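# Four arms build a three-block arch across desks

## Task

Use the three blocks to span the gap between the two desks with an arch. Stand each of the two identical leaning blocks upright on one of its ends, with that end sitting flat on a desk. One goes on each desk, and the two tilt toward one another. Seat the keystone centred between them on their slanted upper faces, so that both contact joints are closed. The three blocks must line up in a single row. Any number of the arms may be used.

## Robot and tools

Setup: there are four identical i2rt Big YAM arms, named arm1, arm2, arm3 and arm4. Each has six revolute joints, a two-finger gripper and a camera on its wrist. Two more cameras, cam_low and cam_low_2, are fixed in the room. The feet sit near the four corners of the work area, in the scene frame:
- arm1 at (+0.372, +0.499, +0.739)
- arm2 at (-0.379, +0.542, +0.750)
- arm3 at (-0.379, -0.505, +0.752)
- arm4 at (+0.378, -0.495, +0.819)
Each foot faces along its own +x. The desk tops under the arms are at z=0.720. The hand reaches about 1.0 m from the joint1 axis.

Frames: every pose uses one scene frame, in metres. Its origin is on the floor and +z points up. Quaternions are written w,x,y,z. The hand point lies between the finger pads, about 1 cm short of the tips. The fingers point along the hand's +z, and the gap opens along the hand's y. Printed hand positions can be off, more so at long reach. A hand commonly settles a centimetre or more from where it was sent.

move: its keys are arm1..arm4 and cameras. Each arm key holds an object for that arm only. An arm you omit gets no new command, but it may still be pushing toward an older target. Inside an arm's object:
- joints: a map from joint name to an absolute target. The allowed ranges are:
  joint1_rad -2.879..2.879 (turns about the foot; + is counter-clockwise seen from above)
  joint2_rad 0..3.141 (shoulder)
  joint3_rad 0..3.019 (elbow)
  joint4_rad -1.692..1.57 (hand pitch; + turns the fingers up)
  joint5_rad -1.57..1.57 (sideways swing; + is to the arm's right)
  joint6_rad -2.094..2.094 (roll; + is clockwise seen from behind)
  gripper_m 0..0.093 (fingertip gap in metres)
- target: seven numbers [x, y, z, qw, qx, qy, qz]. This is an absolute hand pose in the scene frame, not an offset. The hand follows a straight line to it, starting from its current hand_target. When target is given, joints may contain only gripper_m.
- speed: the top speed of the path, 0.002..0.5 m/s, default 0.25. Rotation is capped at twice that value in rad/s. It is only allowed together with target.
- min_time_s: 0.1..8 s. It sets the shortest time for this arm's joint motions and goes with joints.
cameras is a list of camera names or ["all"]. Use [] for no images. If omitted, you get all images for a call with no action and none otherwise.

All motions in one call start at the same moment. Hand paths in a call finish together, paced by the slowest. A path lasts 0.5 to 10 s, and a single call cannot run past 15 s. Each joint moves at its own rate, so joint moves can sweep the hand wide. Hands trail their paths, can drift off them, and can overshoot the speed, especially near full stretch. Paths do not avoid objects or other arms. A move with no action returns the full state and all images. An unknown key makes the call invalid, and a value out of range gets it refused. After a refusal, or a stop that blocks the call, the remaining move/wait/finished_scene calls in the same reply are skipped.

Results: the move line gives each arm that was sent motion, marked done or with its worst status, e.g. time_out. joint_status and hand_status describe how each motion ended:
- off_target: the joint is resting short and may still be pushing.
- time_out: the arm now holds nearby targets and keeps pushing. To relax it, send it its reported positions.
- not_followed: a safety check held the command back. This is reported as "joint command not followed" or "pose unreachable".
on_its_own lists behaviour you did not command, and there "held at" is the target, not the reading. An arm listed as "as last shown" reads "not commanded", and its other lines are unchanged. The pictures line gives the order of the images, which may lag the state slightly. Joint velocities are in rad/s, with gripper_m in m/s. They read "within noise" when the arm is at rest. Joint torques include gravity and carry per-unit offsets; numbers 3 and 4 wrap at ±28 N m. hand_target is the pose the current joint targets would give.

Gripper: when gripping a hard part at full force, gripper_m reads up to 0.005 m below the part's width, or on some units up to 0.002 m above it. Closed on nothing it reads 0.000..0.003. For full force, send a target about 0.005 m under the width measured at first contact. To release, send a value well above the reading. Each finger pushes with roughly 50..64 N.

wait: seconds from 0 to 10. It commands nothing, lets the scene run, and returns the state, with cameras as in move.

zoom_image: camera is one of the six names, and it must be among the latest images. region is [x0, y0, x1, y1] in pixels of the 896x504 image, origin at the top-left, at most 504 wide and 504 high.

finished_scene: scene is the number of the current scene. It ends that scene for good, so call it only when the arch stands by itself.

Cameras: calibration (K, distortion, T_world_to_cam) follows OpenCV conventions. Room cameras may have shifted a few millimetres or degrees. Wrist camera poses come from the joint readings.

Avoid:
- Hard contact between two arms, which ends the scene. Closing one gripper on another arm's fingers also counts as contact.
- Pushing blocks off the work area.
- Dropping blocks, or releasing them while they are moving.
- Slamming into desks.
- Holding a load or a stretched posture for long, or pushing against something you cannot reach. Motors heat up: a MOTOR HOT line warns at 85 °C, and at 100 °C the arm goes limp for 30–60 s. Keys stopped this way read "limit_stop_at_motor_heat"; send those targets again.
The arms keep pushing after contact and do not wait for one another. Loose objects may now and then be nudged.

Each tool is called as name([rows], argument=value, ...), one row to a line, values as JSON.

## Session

move()

Scene clock: 0.00 s.
Joint torques (N m): no reading
Motor temperatures (°C): arm1=[31 31 33 29 32 29 30] | arm2=[31 31 33 30 29 27 30] | arm3=[32 30 31 31 29 29 28] | arm4=[30 28 33 28 28 29 28]
Heat: arm1: hottest joint3_rad 33 °C; arm2: hottest joint3_rad 33 °C; arm3: hottest joint1_rad 32 °C; arm4: hottest joint3_rad 33 °C.
Joint velocities: within noise
arm1.joint_positions: joint1_rad=-0.230 joint2_rad=+0.505 joint3_rad=+1.329 joint4_rad=-1.260 joint5_rad=-0.187 joint6_rad=-0.417 gripper_m=+0.09396
arm1.joint_status: not commanded
arm1.hand: x=+0.2037 y=+0.3768 z=+1.2888 quat_wxyz=(-0.112, -0.730, -0.418, +0.529) (m; scene frame)
arm1.hand_target: x=+0.2061 y=+0.3784 z=+1.3005 quat_wxyz=(-0.112, -0.723, -0.416, +0.540) (m; scene frame)
arm1.hand_status: not commanded
arm2.joint_positions: joint1_rad=-0.496 joint2_rad=+0.636 joint3_rad=+1.322 joint4_rad=-1.442 joint5_rad=-0.168 joint6_rad=+0.053 gripper_m=+0.09396
arm2.joint_status: not commanded
arm2.hand: x=-0.2780 y=+0.3329 z=+1.2341 quat_wxyz=(-0.368, -0.531, -0.745, +0.165) (m; scene frame)
arm2.hand_target: x=-0.2782 y=+0.3340 z=+1.2485 quat_wxyz=(-0.380, -0.525, -0.741, +0.174) (m; scene frame)
arm2.hand_status: not commanded
arm3.joint_positions: joint1_rad=+0.249 joint2_rad=+0.623 joint3_rad=+1.417 joint4_rad=-1.415 joint5_rad=-0.145 joint6_rad=+0.225 gripper_m=+0.09396
arm3.joint_status: not commanded
arm3.hand: x=-0.2865 y=-0.3105 z=+1.2914 quat_wxyz=(-0.342, +0.368, -0.804, -0.319) (m; scene frame)
arm3.hand_target: x=-0.2877 y=-0.3123 z=+1.3042 quat_wxyz=(-0.353, +0.366, -0.797, -0.326) (m; scene frame)
arm3.hand_status: not commanded
arm4.joint_positions: joint1_rad=-0.233 joint2_rad=+0.594 joint3_rad=+1.367 joint4_rad=-1.155 joint5_rad=+0.282 joint6_rad=+0.310 gripper_m=+0.09396
arm4.joint_status: not commanded
arm4.hand: x=+0.2806 y=-0.2665 z=+1.3945 quat_wxyz=(-0.289, +0.611, -0.553, -0.487) (m; scene frame)
arm4.hand_target: x=+0.2826 y=-0.2694 z=+1.4034 quat_wxyz=(-0.291, +0.606, -0.550, -0.495) (m; scene frame)
arm4.hand_status: not commanded
pictures: arm1_cam_wrist, arm2_cam_wrist, arm3_cam_wrist, arm4_cam_wrist, cam_low, cam_low_2
camera_calibration:
arm1_cam_wrist: T_world_to_cam=[[-0.733827, 0.620313, 0.276965, -0.442061], [0.462403, 0.754772, -0.465299, 0.225805], [-0.497677, -0.213379, -0.840706, 1.38729], [0, 0, 0, 1]] pos_world=[0.26161, 0.399803, 1.3938]
arm2_cam_wrist: T_world_to_cam=[[-0.91436, -0.374928, -0.152887, 0.0590144], [-0.346598, 0.919958, -0.183158, -0.176189], [0.209321, -0.114482, -0.971122, 1.42076], [0, 0, 0, 1]] pos_world=[-0.304502, 0.346865, 1.35649]
arm3_cam_wrist: T_world_to_cam=[[0.813368, -0.523759, -0.253197, 0.397036], [-0.581372, -0.747478, -0.321375, 0.0223228], [-0.0209363, 0.408598, -0.912474, 1.42564], [0, 0, 0, 1]] pos_world=[-0.280111, -0.357876, 1.40856]
arm4_cam_wrist: T_world_to_cam=[[0.957712, 0.216414, -0.18961, 0.0540108], [0.0872872, -0.846464, -0.525242, 0.484329], [-0.274168, 0.48648, -0.82956, 1.48501], [0, 0, 0, 1]] pos_world=[0.313139, -0.324149, 1.49653]

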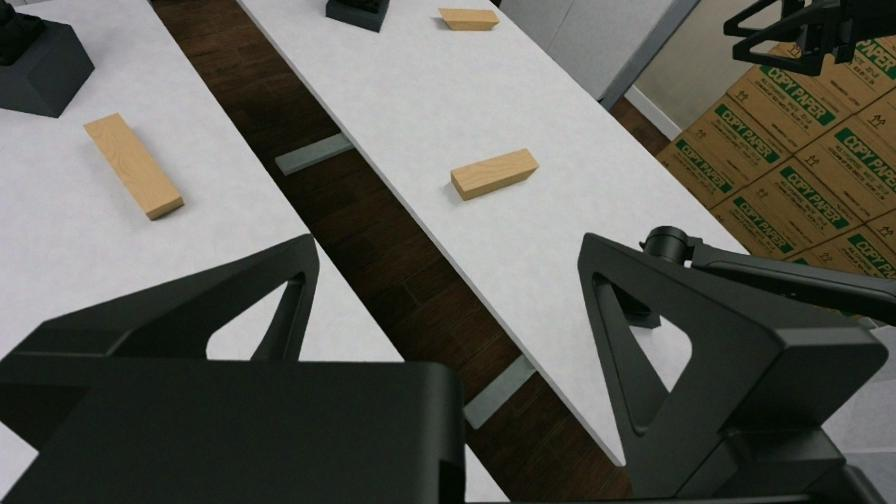

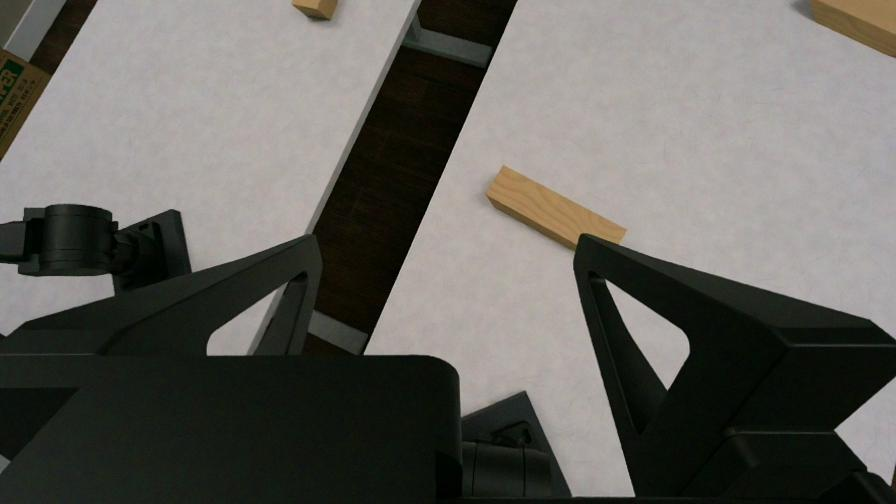

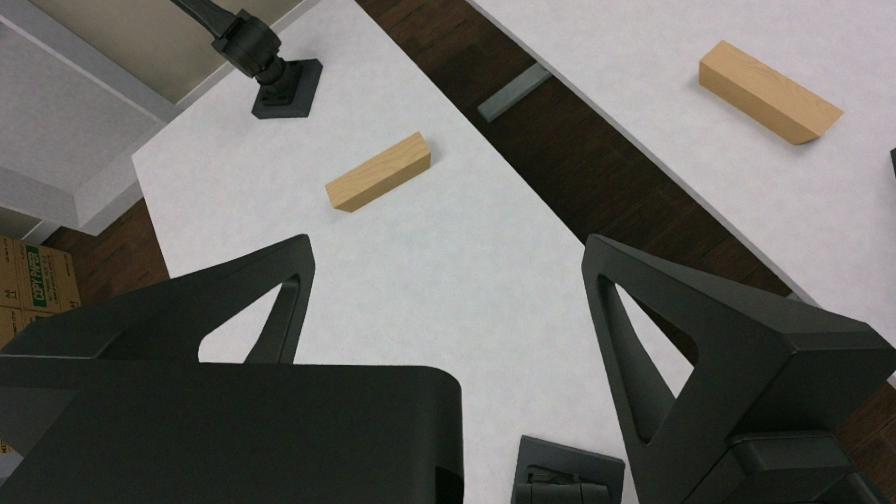

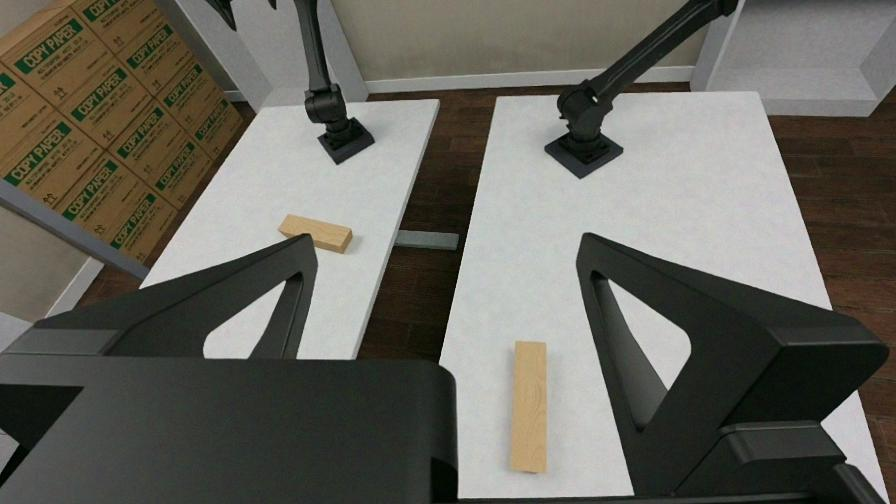

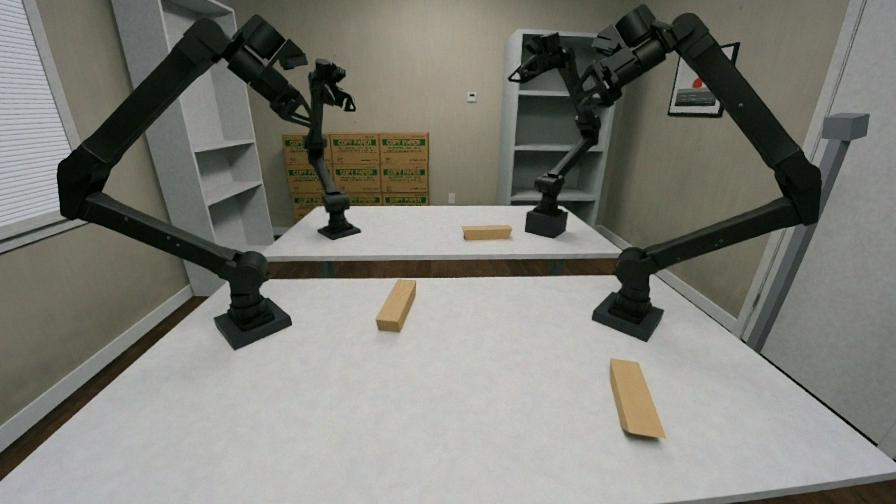

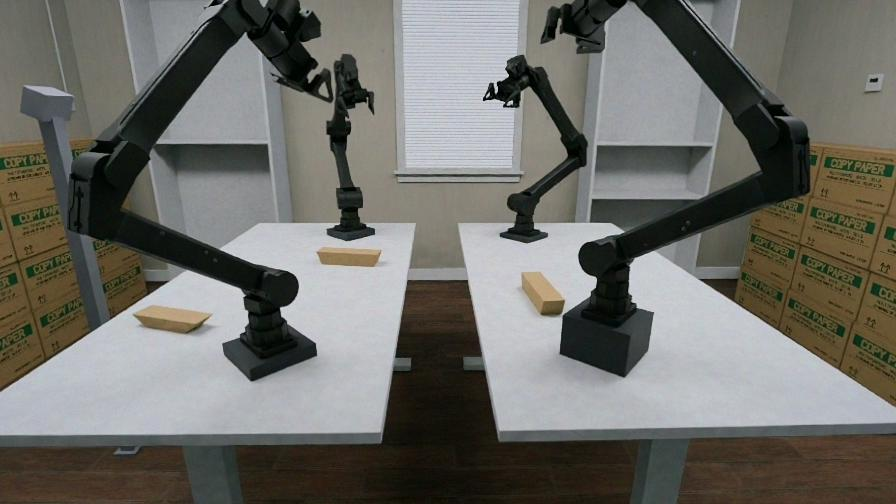

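zoom_image(camera="arm3_cam_wrist", region=[310, 110, 450, 230])

zoom_image(camera="arm3_cam_wrist", region=[680, 20, 860, 160])

zoom_image(camera="cam_low", region=[590, 340, 690, 450])

zoom_image(camera="arm1_cam_wrist", region=[60, 90, 210, 240])

zoom_image(camera="cam_low_2", region=[120, 230, 400, 350])

zoom_image(camera="arm2_cam_wrist", region=[470, 150, 650, 260])

Scaled by 3.600 from the camera's 896x504 image, which has a finer 1280x720 frame.

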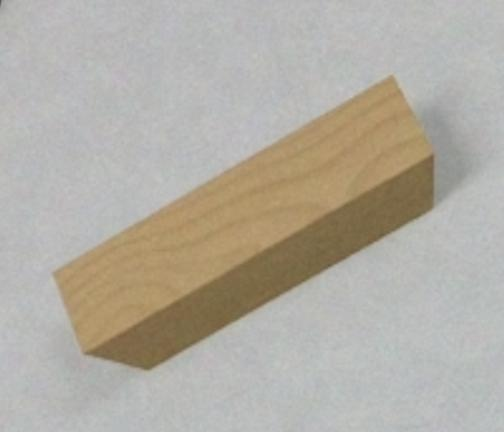

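Scaled by 2.800 from the camera's 896x504 image, which has a finer 1280x720 frame.

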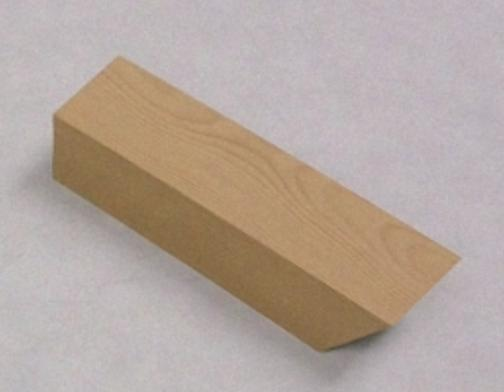

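Scaled by 4.582 from the camera's 896x504 image, which has a finer 1280x720 frame.

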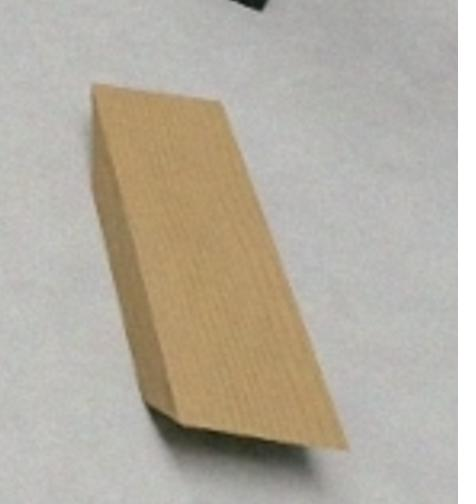

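Scaled by 3.360 from the camera's 896x504 image, which has a finer 1280x720 frame.

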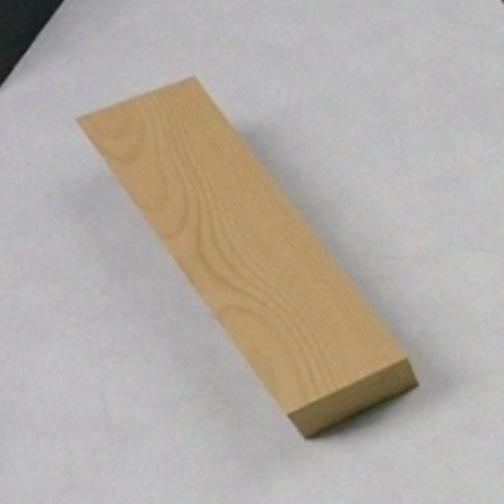

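Scaled by 1.800 from the camera's 896x504 image, which has a finer 1280x720 frame.

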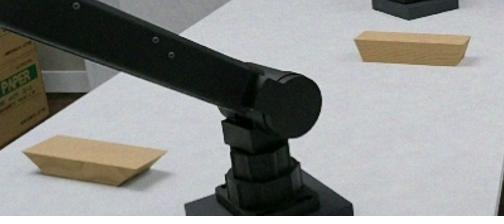

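Scaled by 2.800 from the camera's 896x504 image, which has a finer 1280x720 frame.

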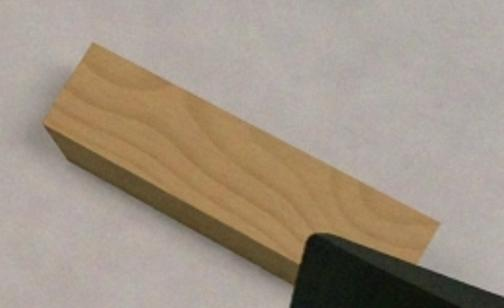

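move(arm1={"target": [0.270, -0.200, 0.92, 0, 0.6743, 0.7384, 0], "speed": 0.3}, arm2={"target": [-0.319, 0.155, 0.93, 0, 0.0898, 0.996, 0], "speed": 0.3}, arm3={"joints": {"joint1_rad": 1.83, "joint2_rad": 1.0, "joint3_rad": 1.3, "joint4_rad": -1.5, "joint5_rad": 0.0, "joint6_rad": -0.27}}, arm4={"joints": {"joint1_rad": 0.75, "joint5_rad": 0.0, "joint6_rad": 0.0}, "min_time_s": 2}, cameras=["arm1_cam_wrist", "arm2_cam_wrist", "arm3_cam_wrist"])

Scene clock: 8.40 s.
Joint torques (N m): arm1=[-0.5 -25.47 11.73 0.12 -0.34 -0.04] | arm2=[-0.44 -8.12 8.85 0.81 -0.1 0.02] | arm3=[1.85 -6.89 9.63 0.39 0.08 0.02] | arm4=[2.26 2.55 10.77 1.91 -0.05 -0.13]
Motor temperatures (°C): arm1=[31 31 35 29 32 29 30] | arm2=[31 32 34 30 29 27 30] | arm3=[32 30 33 31 29 29 28] | arm4=[30 28 34 28 28 29 28]
Heat: arm1: hottest joint3_rad 35 °C; arm2: hottest joint3_rad 34 °C; arm3: hottest joint3_rad 33 °C; arm4: hottest joint3_rad 34 °C.
move: arm1 off_target; arm2 off_target; arm3 done; arm4 done
Joint velocities: within noise
arm1.joint_positions: joint1_rad=+0.678 joint2_rad=+2.284 joint3_rad=+2.383 joint4_rad=-1.675 joint5_rad=+0.016 joint6_rad=-0.218 gripper_m=+0.09396
arm1.joint_status: not commanded
arm1.hand: x=+0.2642 y=-0.1908 z=+0.9093 quat_wxyz=(+0.000, -0.682, -0.732, +0.003) (m; scene frame)
arm1.hand_target: x=+0.2701 y=-0.1990 z=+0.9195 quat_wxyz=(-0.009, -0.674, -0.738, +0.013) (m; scene frame)
arm1.hand_status: off_target (0.015 m and 1.2 deg from the pose sent, 0.688 m and 73.6 deg at the start; a joint's target at an end of its range on 23 of 103 steps)
arm2.joint_positions: joint1_rad=-0.664 joint2_rad=+1.396 joint3_rad=+1.135 joint4_rad=-1.355 joint5_rad=-0.010 joint6_rad=-1.230 gripper_m=+0.09397
arm2.joint_status: not commanded
arm2.hand: x=-0.3231 y=+0.1662 z=+0.9206 quat_wxyz=(+0.004, -0.100, -0.995, -0.020) (m; scene frame)
arm2.hand_target: x=-0.3190 y=+0.1554 z=+0.9301 quat_wxyz=(+0.000, -0.090, -0.996, +0.000) (m; scene frame)
arm2.hand_status: off_target (0.015 m and 2.6 deg from the pose sent, 0.355 m and 75.6 deg at the start)
arm3.joint_positions: joint1_rad=+1.818 joint2_rad=+1.015 joint3_rad=+1.287 joint4_rad=-1.491 joint5_rad=-0.002 joint6_rad=-0.264 gripper_m=+0.09399
arm3.joint_status: all done
arm3.hand: x=-0.6637 y=-0.3303 z=+1.1091 quat_wxyz=(-0.076, +0.974, -0.147, -0.156) (m; scene frame)
arm3.hand_target: x=-0.6624 y=-0.3356 z=+1.1190 quat_wxyz=(-0.080, +0.973, -0.138, -0.165) (m; scene frame)
arm3.hand_status: not commanded
arm4.joint_positions: joint1_rad=+0.736 joint2_rad=+0.594 joint3_rad=+1.367 joint4_rad=-1.155 joint5_rad=+0.003 joint6_rad=+0.011 gripper_m=+0.09397
arm4.joint_status: all done
arm4.hand: x=+0.1284 y=-0.4939 z=+1.3922 quat_wxyz=(+0.003, +0.828, -0.006, -0.560) (m; scene frame)
arm4.hand_target: x=+0.1319 y=-0.4977 z=+1.4013 quat_wxyz=(+0.004, +0.823, +0.005, -0.569) (m; scene frame)
arm4.hand_status: not commanded
pictures: arm1_cam_wrist, arm2_cam_wrist, arm3_cam_wrist
camera_calibration:
arm1_cam_wrist: T_world_to_cam=[[-0.997462, -0.0711616, -0.00223104, 0.251138], [-0.0595464, 0.816656, 0.574044, -0.345774], [-0.0390279, 0.572721, -0.818821, 0.986113], [0, 0, 0, 1]] pos_world=[0.268397, -0.264517, 1.0065]
arm2_cam_wrist: T_world_to_cam=[[-0.209353, -0.977055, -0.039187, 0.130579], [-0.786186, 0.144355, 0.600893, -0.830794], [-0.581449, 0.156607, -0.798368, 0.64707], [0, 0, 0, 1]] pos_world=[-0.249584, 0.146176, 1.02094]
arm3_cam_wrist: T_world_to_cam=[[0.302089, 0.947382, 0.105876, 0.395631], [0.907861, -0.31979, 0.271152, 0.202115], [0.290743, 0.0142088, -0.956696, 1.38521], [0, 0, 0, 1]] pos_world=[-0.705748, -0.329861, 1.22854]

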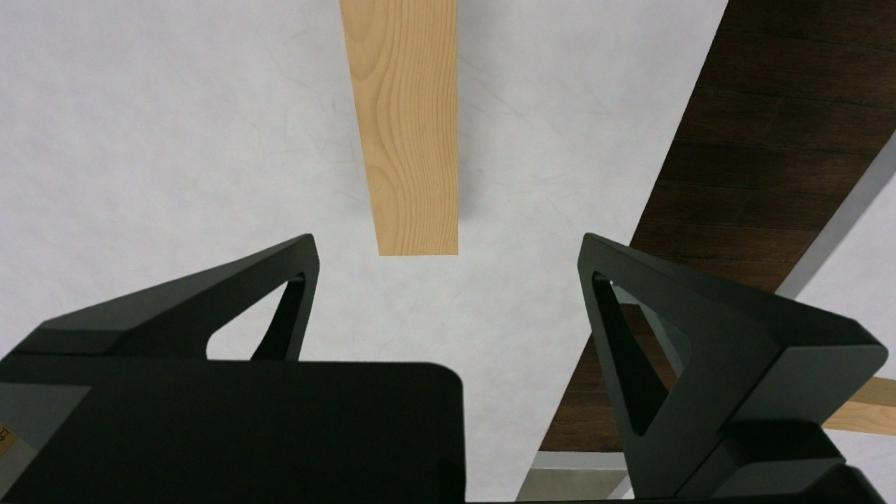

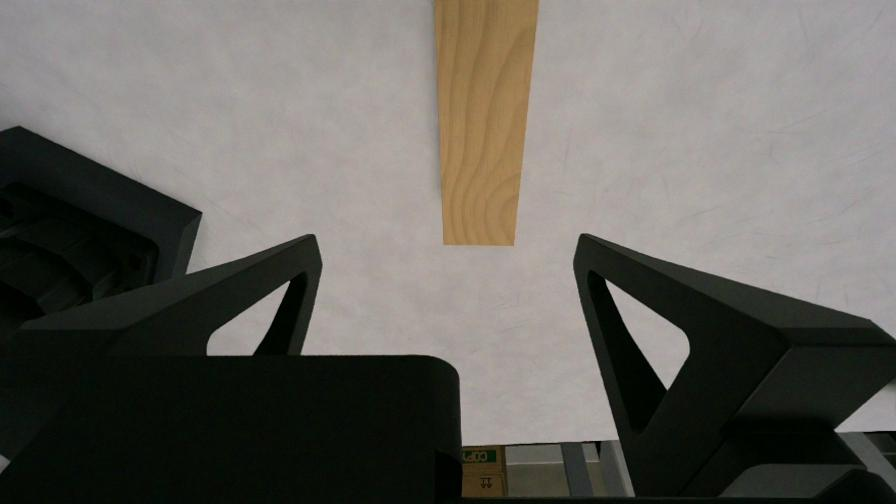

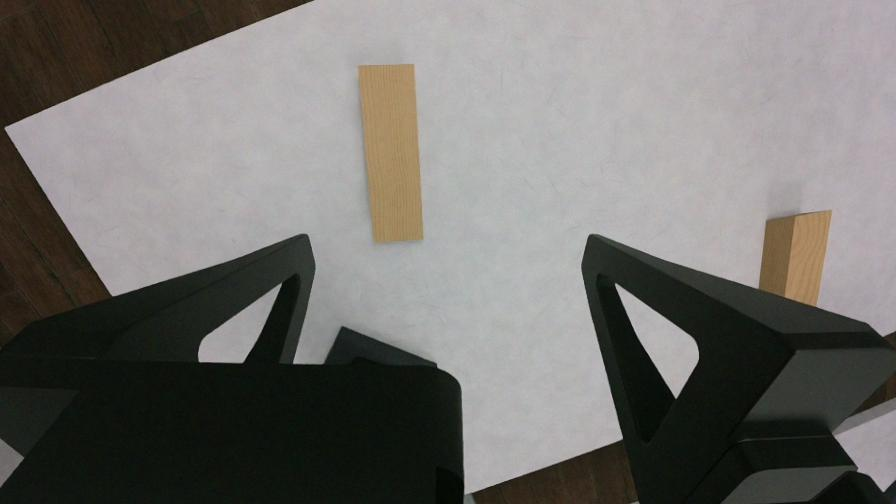

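move(arm1={"target": [0.297, -0.203, 0.792, 0, 0.6652, 0.7466, 0], "speed": 0.2}, arm2={"target": [-0.322, 0.137, 0.795, 0, 0.0724, 0.9974, 0], "speed": 0.2}, arm3={"target": [-0.690, -0.350, 0.86, 0, 0.9903, -0.1392, 0], "speed": 0.25}, cameras=["arm1_cam_wrist", "arm2_cam_wrist", "arm3_cam_wrist"])

Scene clock: 11.30 s.
Joint torques (N m): arm1=[-0.44 -24.41 8.64 0.79 -0.34 0.04] | arm2=[-1.44 -9.11 6.75 0.92 -0.1 0.04] | arm3=[2.2 -8.76 7.69 0.47 -0.2 0.13] | arm4=[2.43 2.49 10.77 1.88 -0.05 -0.13]
Motor temperatures (°C): arm1=[31 32 35 29 32 29 30] | arm2=[31 32 34 30 29 27 30] | arm3=[32 30 34 31 29 29 28] | arm4=[30 28 35 28 28 29 28]
Heat: arm1: hottest joint3_rad 35 °C; arm2: hottest joint3_rad 34 °C; arm3: hottest joint3_rad 34 °C; arm4: hottest joint3_rad 35 °C.
move: arm1 off_target; arm2 done; arm3 done
Joint velocities: within noise
arm1.joint_positions: joint1_rad=+0.713 joint2_rad=+2.316 joint3_rad=+2.153 joint4_rad=-1.424 joint5_rad=+0.015 joint6_rad=-0.218 gripper_m=+0.09396
arm1.joint_status: not commanded
arm1.hand: x=+0.2893 y=-0.1972 z=+0.8001 quat_wxyz=(+0.003, -0.669, -0.743, -0.001) (m; scene frame)
arm1.hand_target: x=+0.2971 y=-0.2027 z=+0.7922 quat_wxyz=(+0.000, -0.665, -0.747, +0.000) (m; scene frame)
arm1.hand_status: off_target (0.013 m and 0.7 deg from the pose sent, 0.123 m and 2.6 deg at the start)
arm2.joint_positions: joint1_rad=-0.664 joint2_rad=+1.585 joint3_rad=+0.976 joint4_rad=-0.986 joint5_rad=-0.010 joint6_rad=-1.277 gripper_m=+0.09397
arm2.joint_status: not commanded
arm2.hand: x=-0.3209 y=+0.1439 z=+0.7937 quat_wxyz=(+0.001, -0.076, -0.997, -0.010) (m; scene frame)
arm2.hand_target: x=-0.3219 y=+0.1371 z=+0.7952 quat_wxyz=(+0.000, -0.072, -0.997, +0.000) (m; scene frame)
arm2.hand_status: done (0.007 m and 1.2 deg from the pose sent, 0.129 m and 3.9 deg at the start)
arm3.joint_positions: joint1_rad=+1.899 joint2_rad=+1.329 joint3_rad=+0.903 joint4_rad=-1.154 joint5_rad=-0.012 joint6_rad=-0.201 gripper_m=+0.09399
arm3.joint_status: not commanded
arm3.hand: x=-0.6837 y=-0.3477 z=+0.8595 quat_wxyz=(+0.001, +0.990, -0.142, +0.007) (m; scene frame)
arm3.hand_target: x=-0.6900 y=-0.3501 z=+0.8601 quat_wxyz=(+0.000, +0.990, -0.139, +0.000) (m; scene frame)
arm3.hand_status: done (0.007 m and 0.9 deg from the pose sent, 0.251 m and 20.1 deg at the start)
arm4: as last shown
pictures: arm1_cam_wrist, arm2_cam_wrist, arm3_cam_wrist
camera_calibration:
arm1_cam_wrist: T_world_to_cam=[[-0.994373, -0.105829, -0.00478725, 0.269796], [-0.0888163, 0.808186, 0.582192, -0.276033], [-0.0577438, 0.579341, -0.813037, 0.90343], [0, 0, 0, 1]] pos_world=[0.295929, -0.271756, 0.896518]
arm2_cam_wrist: T_world_to_cam=[[-0.163405, -0.986363, -0.0196761, 0.104899], [-0.794949, 0.119831, 0.594724, -0.743959], [-0.584256, 0.112822, -0.803689, 0.560092], [0, 0, 0, 1]] pos_world=[-0.247031, 0.129427, 0.894654]
arm3_cam_wrist: T_world_to_cam=[[0.271786, 0.962357, 0.00146469, 0.518819], [0.780714, -0.221377, 0.584361, -0.0395055], [0.562688, -0.157678, -0.811492, 1.15381], [0, 0, 0, 1]] pos_world=[-0.759402, -0.326104, 0.958635]

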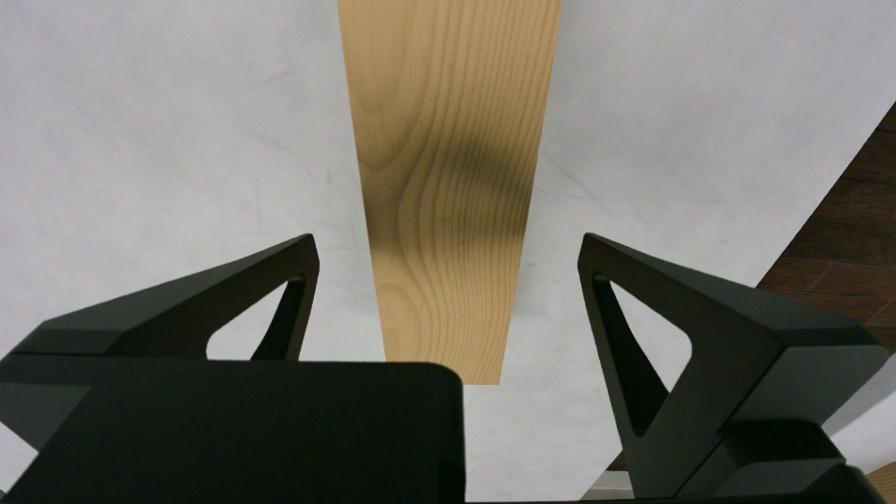

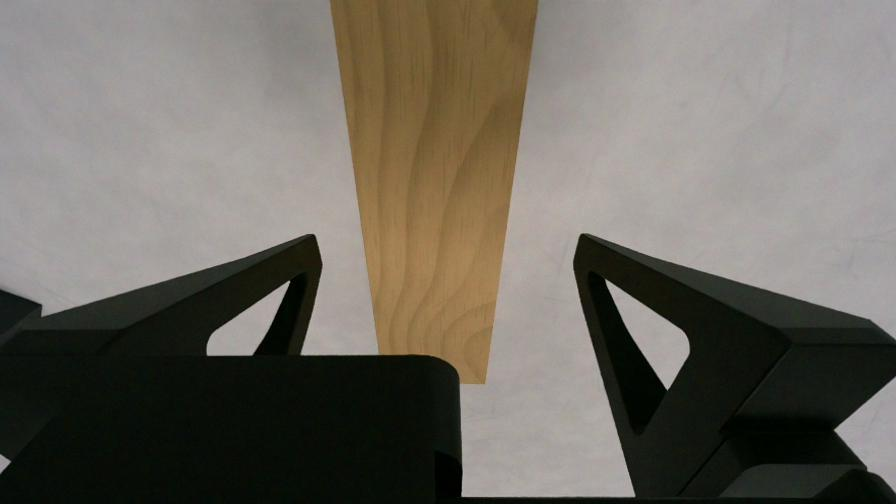

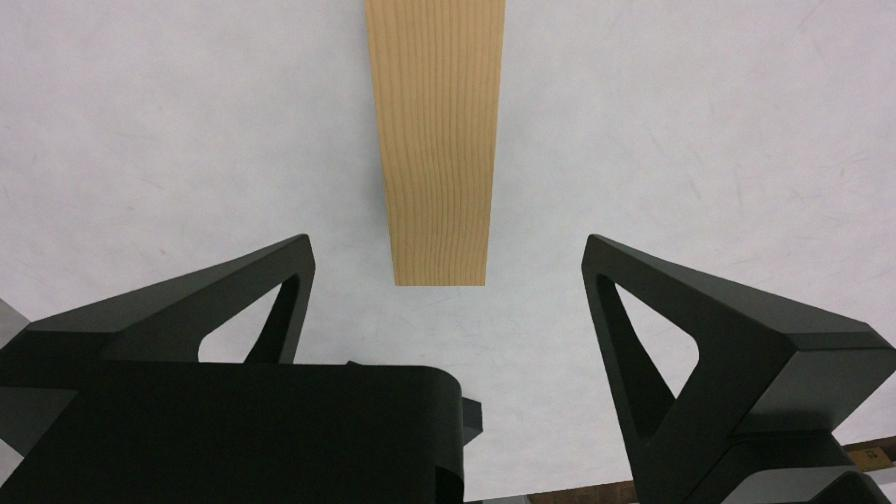

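move(arm1={"target": [0.2965, -0.2045, 0.734, 0, 0.6652, 0.7466, 0], "speed": 0.12}, arm2={"target": [-0.326, 0.149, 0.742, 0, 0.0811, 0.9967, 0], "speed": 0.12}, arm3={"target": [-0.696, -0.354, 0.748, 0, 0.9903, -0.1392, 0], "speed": 0.2}, cameras=["arm1_cam_wrist", "arm2_cam_wrist", "arm3_cam_wrist"])

Scene clock: 13.83 s.
Joint torques (N m): arm1=[-0.21 -25.41 8.66 0.66 -0.36 0.06] | arm2=[-1.85 -8.94 5.85 0.91 -0.09 0.11] | arm3=[1.38 -10.17 6.15 0.64 -0.25 0.1] | arm4=[2.37 2.55 10.77 1.89 -0.05 -0.14]
Motor temperatures (°C): arm1=[31 32 35 29 32 29 30] | arm2=[31 32 34 30 29 27 30] | arm3=[32 30 34 31 29 29 28] | arm4=[30 28 35 28 28 29 28]
Heat: arm1: hottest joint3_rad 35 °C; arm2: hottest joint3_rad 34 °C; arm3: hottest joint3_rad 34 °C; arm4: hottest joint3_rad 35 °C.
move: arm1 off_target; arm2 done; arm3 done
Joint velocities: within noise
arm1.joint_positions: joint1_rad=+0.713 joint2_rad=+2.366 joint3_rad=+2.087 joint4_rad=-1.310 joint5_rad=+0.015 joint6_rad=-0.218 gripper_m=+0.09396
arm1.joint_status: not commanded
arm1.hand: x=+0.2898 y=-0.1991 z=+0.7412 quat_wxyz=(+0.003, -0.669, -0.743, -0.002) (m; scene frame)
arm1.hand_target: x=+0.2966 y=-0.2043 z=+0.7340 quat_wxyz=(+0.000, -0.665, -0.747, +0.000) (m; scene frame)
arm1.hand_status: off_target (0.011 m and 0.7 deg from the pose sent, 0.067 m and 0.7 deg at the start)
arm2.joint_positions: joint1_rad=-0.667 joint2_rad=+1.651 joint3_rad=+0.888 joint4_rad=-0.827 joint5_rad=-0.010 joint6_rad=-1.277 gripper_m=+0.09397
arm2.joint_status: not commanded
arm2.hand: x=-0.3239 y=+0.1547 z=+0.7423 quat_wxyz=(+0.001, -0.078, -0.997, -0.007) (m; scene frame)
arm2.hand_target: x=-0.3259 y=+0.1490 z=+0.7420 quat_wxyz=(+0.000, -0.081, -0.997, +0.000) (m; scene frame)
arm2.hand_status: done (0.006 m and 0.9 deg from the pose sent, 0.052 m and 1.2 deg at the start)
arm3.joint_positions: joint1_rad=+1.921 joint2_rad=+1.529 joint3_rad=+0.763 joint4_rad=-0.808 joint5_rad=-0.012 joint6_rad=-0.178 gripper_m=+0.09399
arm3.joint_status: not commanded
arm3.hand: x=-0.6914 y=-0.3507 z=+0.7500 quat_wxyz=(+0.000, +0.990, -0.142, +0.004) (m; scene frame)
arm3.hand_target: x=-0.6959 y=-0.3541 z=+0.7481 quat_wxyz=(+0.000, +0.990, -0.139, +0.000) (m; scene frame)
arm3.hand_status: done (0.006 m and 0.5 deg from the pose sent, 0.112 m and 0.9 deg at the start)
arm4: as last shown
pictures: arm1_cam_wrist, arm2_cam_wrist, arm3_cam_wrist
camera_calibration:
arm1_cam_wrist: T_world_to_cam=[[-0.994367, -0.105862, -0.00526213, 0.270087], [-0.0890129, 0.807088, 0.583683, -0.24147], [-0.057543, 0.580863, -0.811965, 0.856021], [0, 0, 0, 1]] pos_world=[0.29633, -0.273751, 0.837422]
arm2_cam_wrist: T_world_to_cam=[[-0.165913, -0.986021, -0.0153202, 0.109894], [-0.795055, 0.124557, 0.59361, -0.71699], [-0.583404, 0.110668, -0.804607, 0.517101], [0, 0, 0, 1]] pos_world=[-0.250136, 0.140437, 0.843359]
arm3_cam_wrist: T_world_to_cam=[[0.272041, 0.962282, 0.00267388, 0.523133], [0.784286, -0.223329, 0.578809, 0.0358292], [0.557575, -0.155363, -0.815459, 1.06906], [0, 0, 0, 1]] pos_world=[-0.766497, -0.329306, 0.84964]

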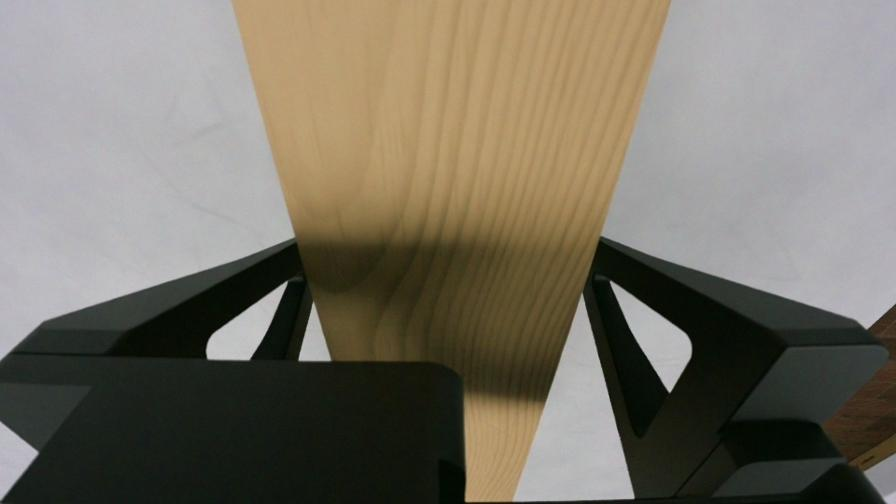

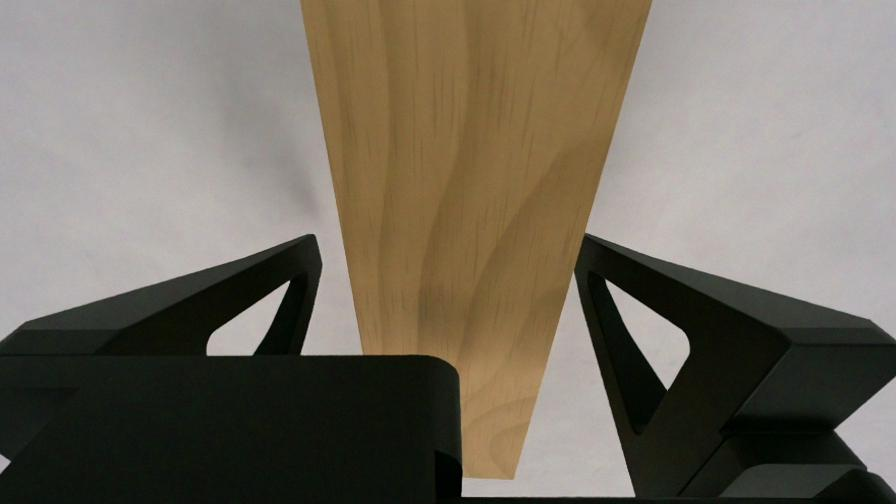

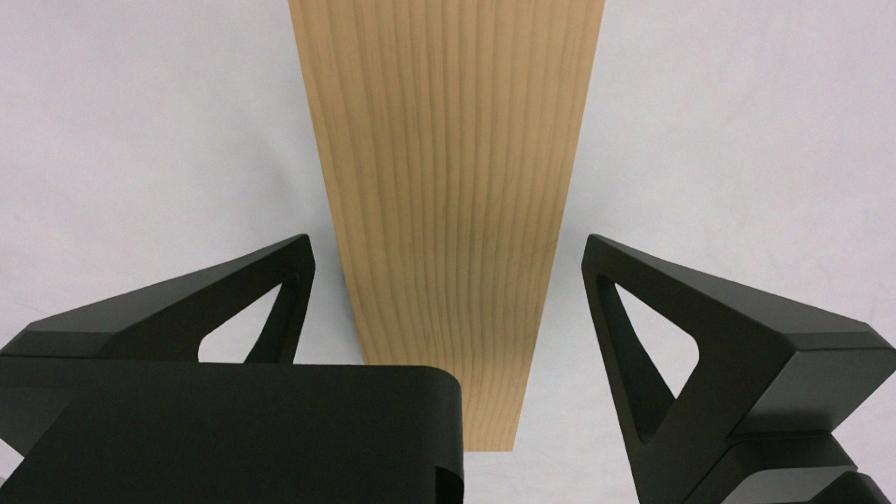

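move(arm1={"joints": {"gripper_m": 0.056}}, arm2={"target": [-0.326, 0.144, 0.734, 0, 0.0811, 0.9967, 0], "speed": 0.1}, arm3={"joints": {"gripper_m": 0.055}}, cameras=["arm2_cam_wrist"])

Scene clock: 15.10 s.
Joint torques (N m): arm1=[-0.09 -25.11 8.31 0.81 -0.36 0.02] | arm2=[-1.73 -9.17 6.2 0.96 -0.1 0.1] | arm3=[1.61 -9.82 6.16 0.59 -0.22 0.14] | arm4=[2.37 2.61 10.77 1.91 -0.05 -0.13]
Motor temperatures (°C): arm1=[31 32 36 29 32 29 30] | arm2=[31 32 34 30 29 27 30] | arm3=[32 30 34 31 29 29 28] | arm4=[30 28 35 28 28 29 28]
Heat: arm1: hottest joint3_rad 36 °C; arm2: hottest joint3_rad 34 °C; arm3: hottest joint3_rad 34 °C; arm4: hottest joint3_rad 35 °C.
move: arm1 off_target; arm2 done; arm3 off_target
Joint velocities: within noise
arm1.joint_positions: joint1_rad=+0.713 joint2_rad=+2.366 joint3_rad=+2.087 joint4_rad=-1.310 joint5_rad=+0.015 joint6_rad=-0.218 gripper_m=+0.06171
arm1.joint_status: gripper_m off_target (ended at +0.06173, target +0.05600)
arm1.hand: x=+0.2899 y=-0.1991 z=+0.7412 quat_wxyz=(+0.003, -0.669, -0.743, -0.002) (m; scene frame)
arm1.hand_target: x=+0.2965 y=-0.2043 z=+0.7340 quat_wxyz=(+0.000, -0.665, -0.747, +0.000) (m; scene frame)
arm1.hand_status: not commanded
arm2.joint_positions: joint1_rad=-0.667 joint2_rad=+1.676 joint3_rad=+0.888 joint4_rad=-0.809 joint5_rad=-0.010 joint6_rad=-1.277 gripper_m=+0.09397
arm2.joint_status: not commanded
arm2.hand: x=-0.3238 y=+0.1536 z=+0.7329 quat_wxyz=(+0.001, -0.078, -0.997, -0.010) (m; scene frame)
arm2.hand_target: x=-0.3259 y=+0.1442 z=+0.7341 quat_wxyz=(+0.000, -0.081, -0.997, +0.000) (m; scene frame)
arm2.hand_status: done (0.010 m and 1.3 deg from the pose sent, 0.014 m and 0.9 deg at the start)
arm3.joint_positions: joint1_rad=+1.921 joint2_rad=+1.529 joint3_rad=+0.763 joint4_rad=-0.808 joint5_rad=-0.012 joint6_rad=-0.178 gripper_m=+0.06161
arm3.joint_status: gripper_m off_target (ended at +0.06164, target +0.05500)
arm3.hand: x=-0.6914 y=-0.3507 z=+0.7500 quat_wxyz=(+0.000, +0.990, -0.142, +0.004) (m; scene frame)
arm3.hand_target: x=-0.6958 y=-0.3540 z=+0.7481 quat_wxyz=(+0.000, +0.990, -0.139, +0.000) (m; scene frame)
arm3.hand_status: not commanded
arm4: as last shown
pictures: arm2_cam_wrist
camera_calibration:
arm2_cam_wrist: T_world_to_cam=[[-0.166026, -0.985886, -0.0215507, 0.113245], [-0.79451, 0.120789, 0.595117, -0.711572], [-0.584114, 0.115927, -0.80335, 0.507803], [0, 0, 0, 1]] pos_world=[-0.249935, 0.138729, 0.833852]

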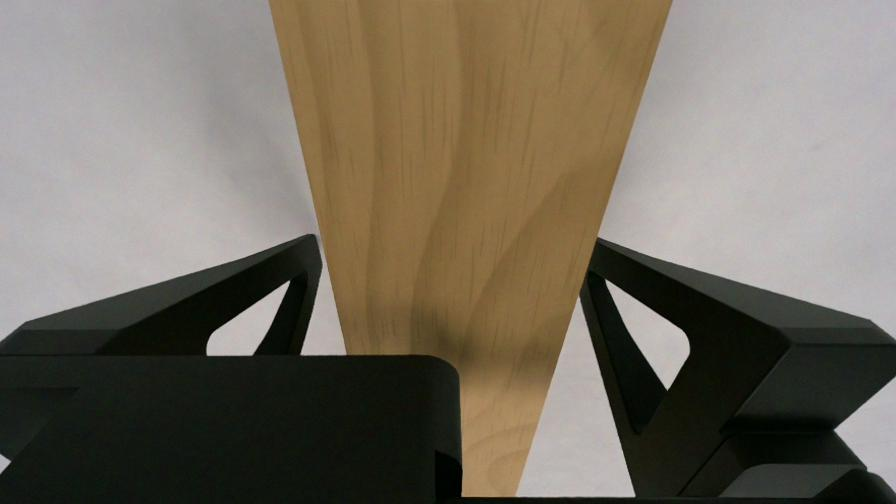

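move(arm1={"target": [0.285, -0.185, 0.88, 0, 0.6652, 0.7466, 0], "speed": 0.15}, arm2={"joints": {"gripper_m": 0.056}}, arm3={"target": [-0.69, -0.345, 0.84, 0, 0.9903, -0.1392, 0], "speed": 0.15}, cameras=["arm1_cam_wrist", "arm2_cam_wrist", "arm3_cam_wrist"])

Scene clock: 17.97 s.
Joint torques (N m): arm1=[-1.61 -31.15 13.05 -0.06 -0.29 -0.07] | arm2=[-1.61 -9.17 6.17 0.77 -0.12 0.1] | arm3=[-1.08 -11.28 11.6 -0.55 -0.1 0.02] | arm4=[2.32 2.55 10.77 1.89 -0.05 -0.13]
Motor temperatures (°C): arm1=[31 33 36 29 32 29 30] | arm2=[31 32 35 30 29 27 31] | arm3=[32 30 34 31 29 29 29] | arm4=[30 28 35 28 28 29 27]
Heat: arm1: hottest joint3_rad 36 °C; arm2: hottest joint3_rad 35 °C; arm3: hottest joint3_rad 34 °C; arm4: hottest joint3_rad 35 °C.
move: arm1 off_target; arm2 off_target; arm3 off_target
Joint velocities: within noise
arm1.joint_positions: joint1_rad=+0.713 joint2_rad=+2.289 joint3_rad=+2.139 joint4_rad=-1.547 joint5_rad=+0.015 joint6_rad=-0.224 gripper_m=+0.06171
arm1.joint_status: not commanded
arm1.hand: x=+0.2929 y=-0.1647 z=+0.8150 quat_wxyz=(+0.034, -0.665, -0.745, -0.045) (m; scene frame)
arm1.hand_target: x=+0.2855 y=-0.1807 z=+0.8795 quat_wxyz=(+0.000, -0.665, -0.747, +0.001) (m; scene frame)
arm1.hand_status: off_target (0.069 m and 6.5 deg from the pose sent, 0.140 m and 0.7 deg at the start; pose on its path clipped on 12 of 60 steps)
arm2.joint_positions: joint1_rad=-0.667 joint2_rad=+1.676 joint3_rad=+0.888 joint4_rad=-0.804 joint5_rad=-0.008 joint6_rad=-1.277 gripper_m=+0.06002
arm2.joint_status: gripper_m off_target (ended at +0.06005, target +0.05600)
arm2.hand: x=-0.3240 y=+0.1525 z=+0.7329 quat_wxyz=(+0.001, -0.078, -0.997, -0.008) (m; scene frame)
arm2.hand_target: x=-0.3260 y=+0.1441 z=+0.7341 quat_wxyz=(+0.000, -0.081, -0.997, +0.000) (m; scene frame)
arm2.hand_status: not commanded
arm3.joint_positions: joint1_rad=+1.913 joint2_rad=+1.383 joint3_rad=+0.816 joint4_rad=-1.071 joint5_rad=-0.012 joint6_rad=-0.198 gripper_m=+0.06161
arm3.joint_status: not commanded
arm3.hand: x=-0.6685 y=-0.3600 z=+0.8137 quat_wxyz=(+0.010, +0.990, -0.137, +0.034) (m; scene frame)
arm3.hand_target: x=-0.6886 y=-0.3456 z=+0.8401 quat_wxyz=(+0.000, +0.990, -0.139, +0.000) (m; scene frame)
arm3.hand_status: off_target (0.037 m and 4.1 deg from the pose sent, 0.090 m and 0.5 deg at the start)
arm4: as last shown
pictures: arm1_cam_wrist, arm2_cam_wrist, arm3_cam_wrist
camera_calibration:
arm1_cam_wrist: T_world_to_cam=[[-0.993347, -0.11121, -0.0299061, 0.296145], [-0.102852, 0.739912, 0.664795, -0.38513], [-0.0518043, 0.663448, -0.746427, 0.854791], [0, 0, 0, 1]] pos_world=[0.298845, -0.249212, 0.902928]
arm2_cam_wrist: T_world_to_cam=[[-0.16637, -0.985914, -0.0171897, 0.10881], [-0.794089, 0.123625, 0.595096, -0.711919], [-0.584588, 0.112656, -0.803471, 0.508205], [0, 0, 0, 1]] pos_world=[-0.250134, 0.138035, 0.833859]
arm3_cam_wrist: T_world_to_cam=[[0.262896, 0.964766, -0.0105492, 0.531289], [0.752227, -0.198108, 0.628417, -0.0739348], [0.604186, -0.173144, -0.777805, 1.10095], [0, 0, 0, 1]] pos_world=[-0.749236, -0.336594, 0.908391]

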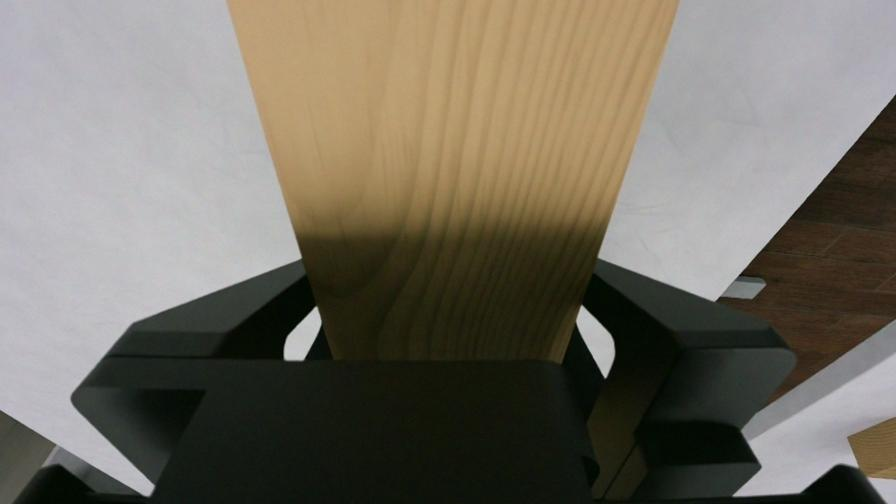

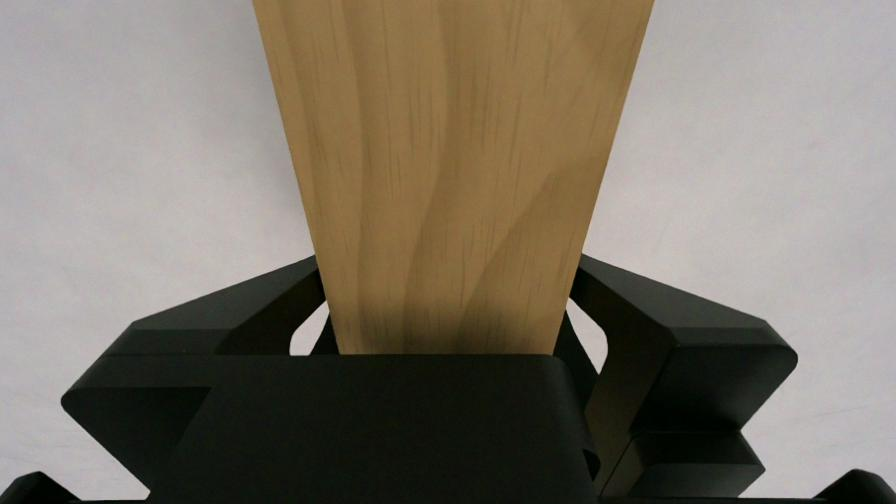

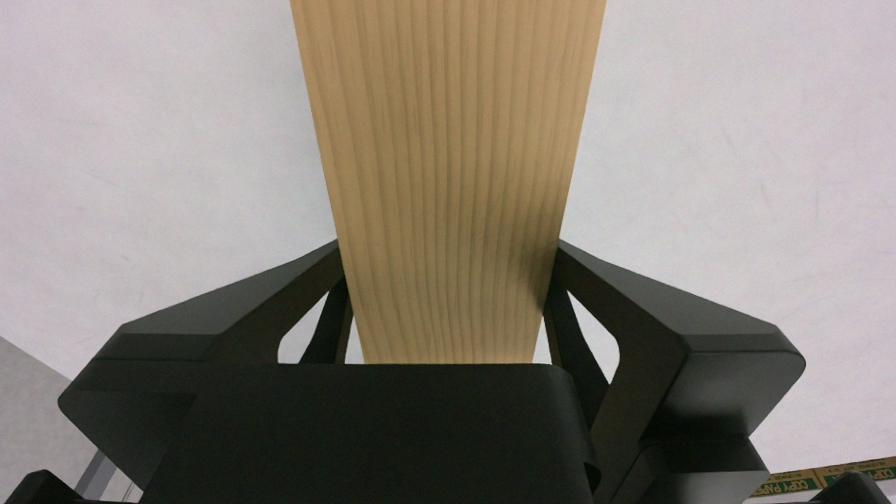

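move(arm1={"target": [0.26, -0.07, 1.02, 0, 0.9397, 0, -0.342], "speed": 0.35}, arm2={"target": [-0.30, 0.12, 0.90, 0, 0.0811, 0.9967, 0], "speed": 0.2}, arm3={"target": [-0.45, -0.195, 0.85, 0, 0.9799, 0.1994, 0], "speed": 0.25}, cameras=["arm3_cam_wrist", "cam_low_2"])

Scene clock: 22.00 s.
Joint torques (N m): arm1=[-0.03 -24.06 13.15 -0.23 0.96 0.18] | arm2=[-0.56 -12.22 11.49 -0.17 -0.17 0.2] | arm3=[-0.62 -7.88 11.3 -0.42 -0.26 -0.02] | arm4=[2.32 2.55 10.77 1.89 -0.05 -0.14]
Motor temperatures (°C): arm1=[31 34 37 29 32 29 30] | arm2=[31 32 35 30 29 27 31] | arm3=[32 30 35 31 29 29 29] | arm4=[30 28 36 28 28 29 27]
Heat: arm1: hottest joint3_rad 37 °C; arm2: hottest joint3_rad 35 °C; arm3: hottest joint3_rad 35 °C; arm4: hottest joint3_rad 36 °C.
move: arm1 off_target; arm2 off_target; arm3 off_target
Joint velocities: within noise
arm1.joint_positions: joint1_rad=+0.821 joint2_rad=+1.890 joint3_rad=+1.785 joint4_rad=-1.585 joint5_rad=+0.691 joint6_rad=+1.569 gripper_m=+0.06171
arm1.joint_status: not commanded
arm1.hand: x=+0.2555 y=-0.0583 z=+0.9672 quat_wxyz=(+0.051, -0.941, -0.017, +0.333) (m; scene frame)
arm1.hand_target: x=+0.2600 y=-0.0664 z=+1.0192 quat_wxyz=(+0.000, -0.940, +0.000, +0.341) (m; scene frame)
arm1.hand_status: off_target (0.054 m and 6.3 deg from the pose sent, 0.228 m and 104.9 deg at the start)
arm2.joint_positions: joint1_rad=-0.633 joint2_rad=+1.538 joint3_rad=+1.128 joint4_rad=-1.251 joint5_rad=-0.009 joint6_rad=-1.240 gripper_m=+0.06002
arm2.joint_status: not commanded
arm2.hand: x=-0.3078 y=+0.1434 z=+0.8636 quat_wxyz=(+0.010, -0.079, -0.996, -0.041) (m; scene frame)
arm2.hand_target: x=-0.3004 y=+0.1222 z=+0.8999 quat_wxyz=(-0.001, -0.081, -0.997, +0.000) (m; scene frame)
arm2.hand_status: off_target (0.044 m and 4.9 deg from the pose sent, 0.172 m and 1.0 deg at the start)
arm3.joint_positions: joint1_rad=+1.042 joint2_rad=+1.278 joint3_rad=+0.764 joint4_rad=-1.108 joint5_rad=-0.010 joint6_rad=-1.749 gripper_m=+0.06162
arm3.joint_status: not commanded
arm3.hand: x=-0.4482 y=-0.2163 z=+0.8322 quat_wxyz=(+0.021, +0.979, +0.201, +0.002) (m; scene frame)
arm3.hand_target: x=-0.4498 y=-0.1959 z=+0.8500 quat_wxyz=(+0.000, +0.980, +0.199, +0.000) (m; scene frame)
arm3.hand_status: off_target (0.028 m and 2.4 deg from the pose sent, 0.276 m and 38.9 deg at the start)
arm4: as last shown
pictures: arm3_cam_wrist, cam_low_2
camera_calibration:
arm3_cam_wrist: T_world_to_cam=[[-0.402843, 0.91436, -0.0407913, 0.0508239], [0.743175, 0.352787, 0.568535, -0.0577523], [0.534236, 0.198715, -0.821647, 1.09263], [0, 0, 0, 1]] pos_world=[-0.520329, -0.243219, 0.932665]

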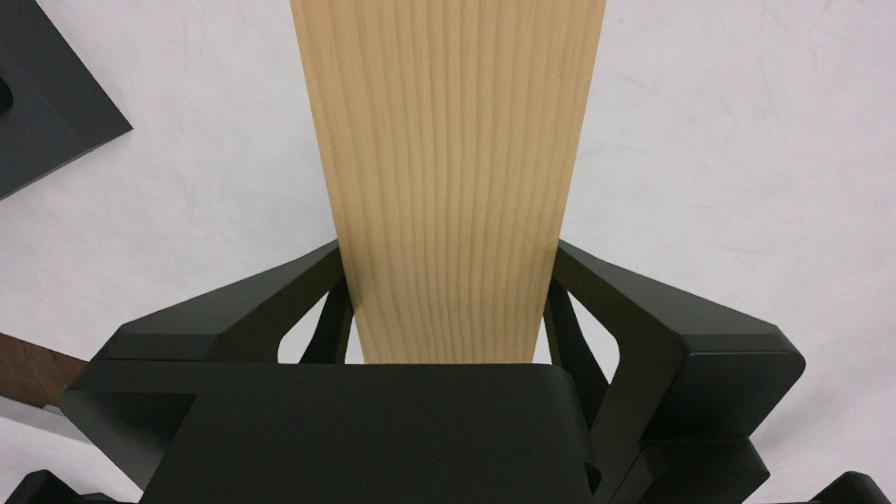

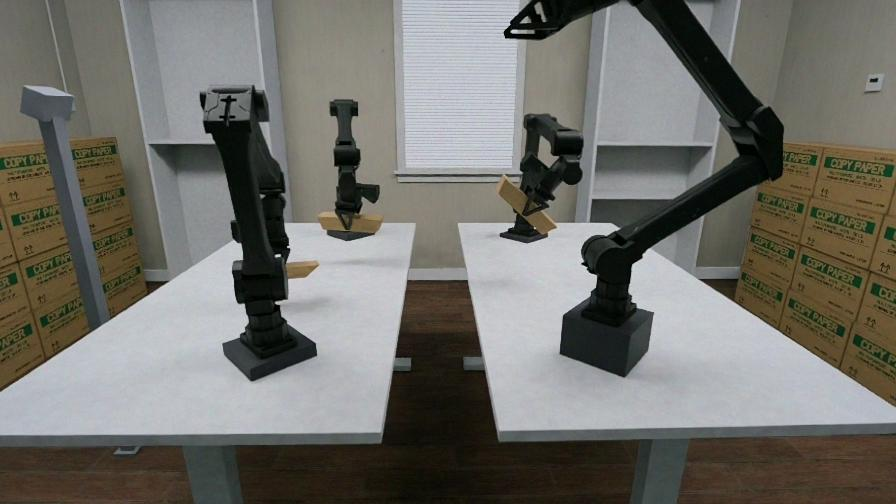

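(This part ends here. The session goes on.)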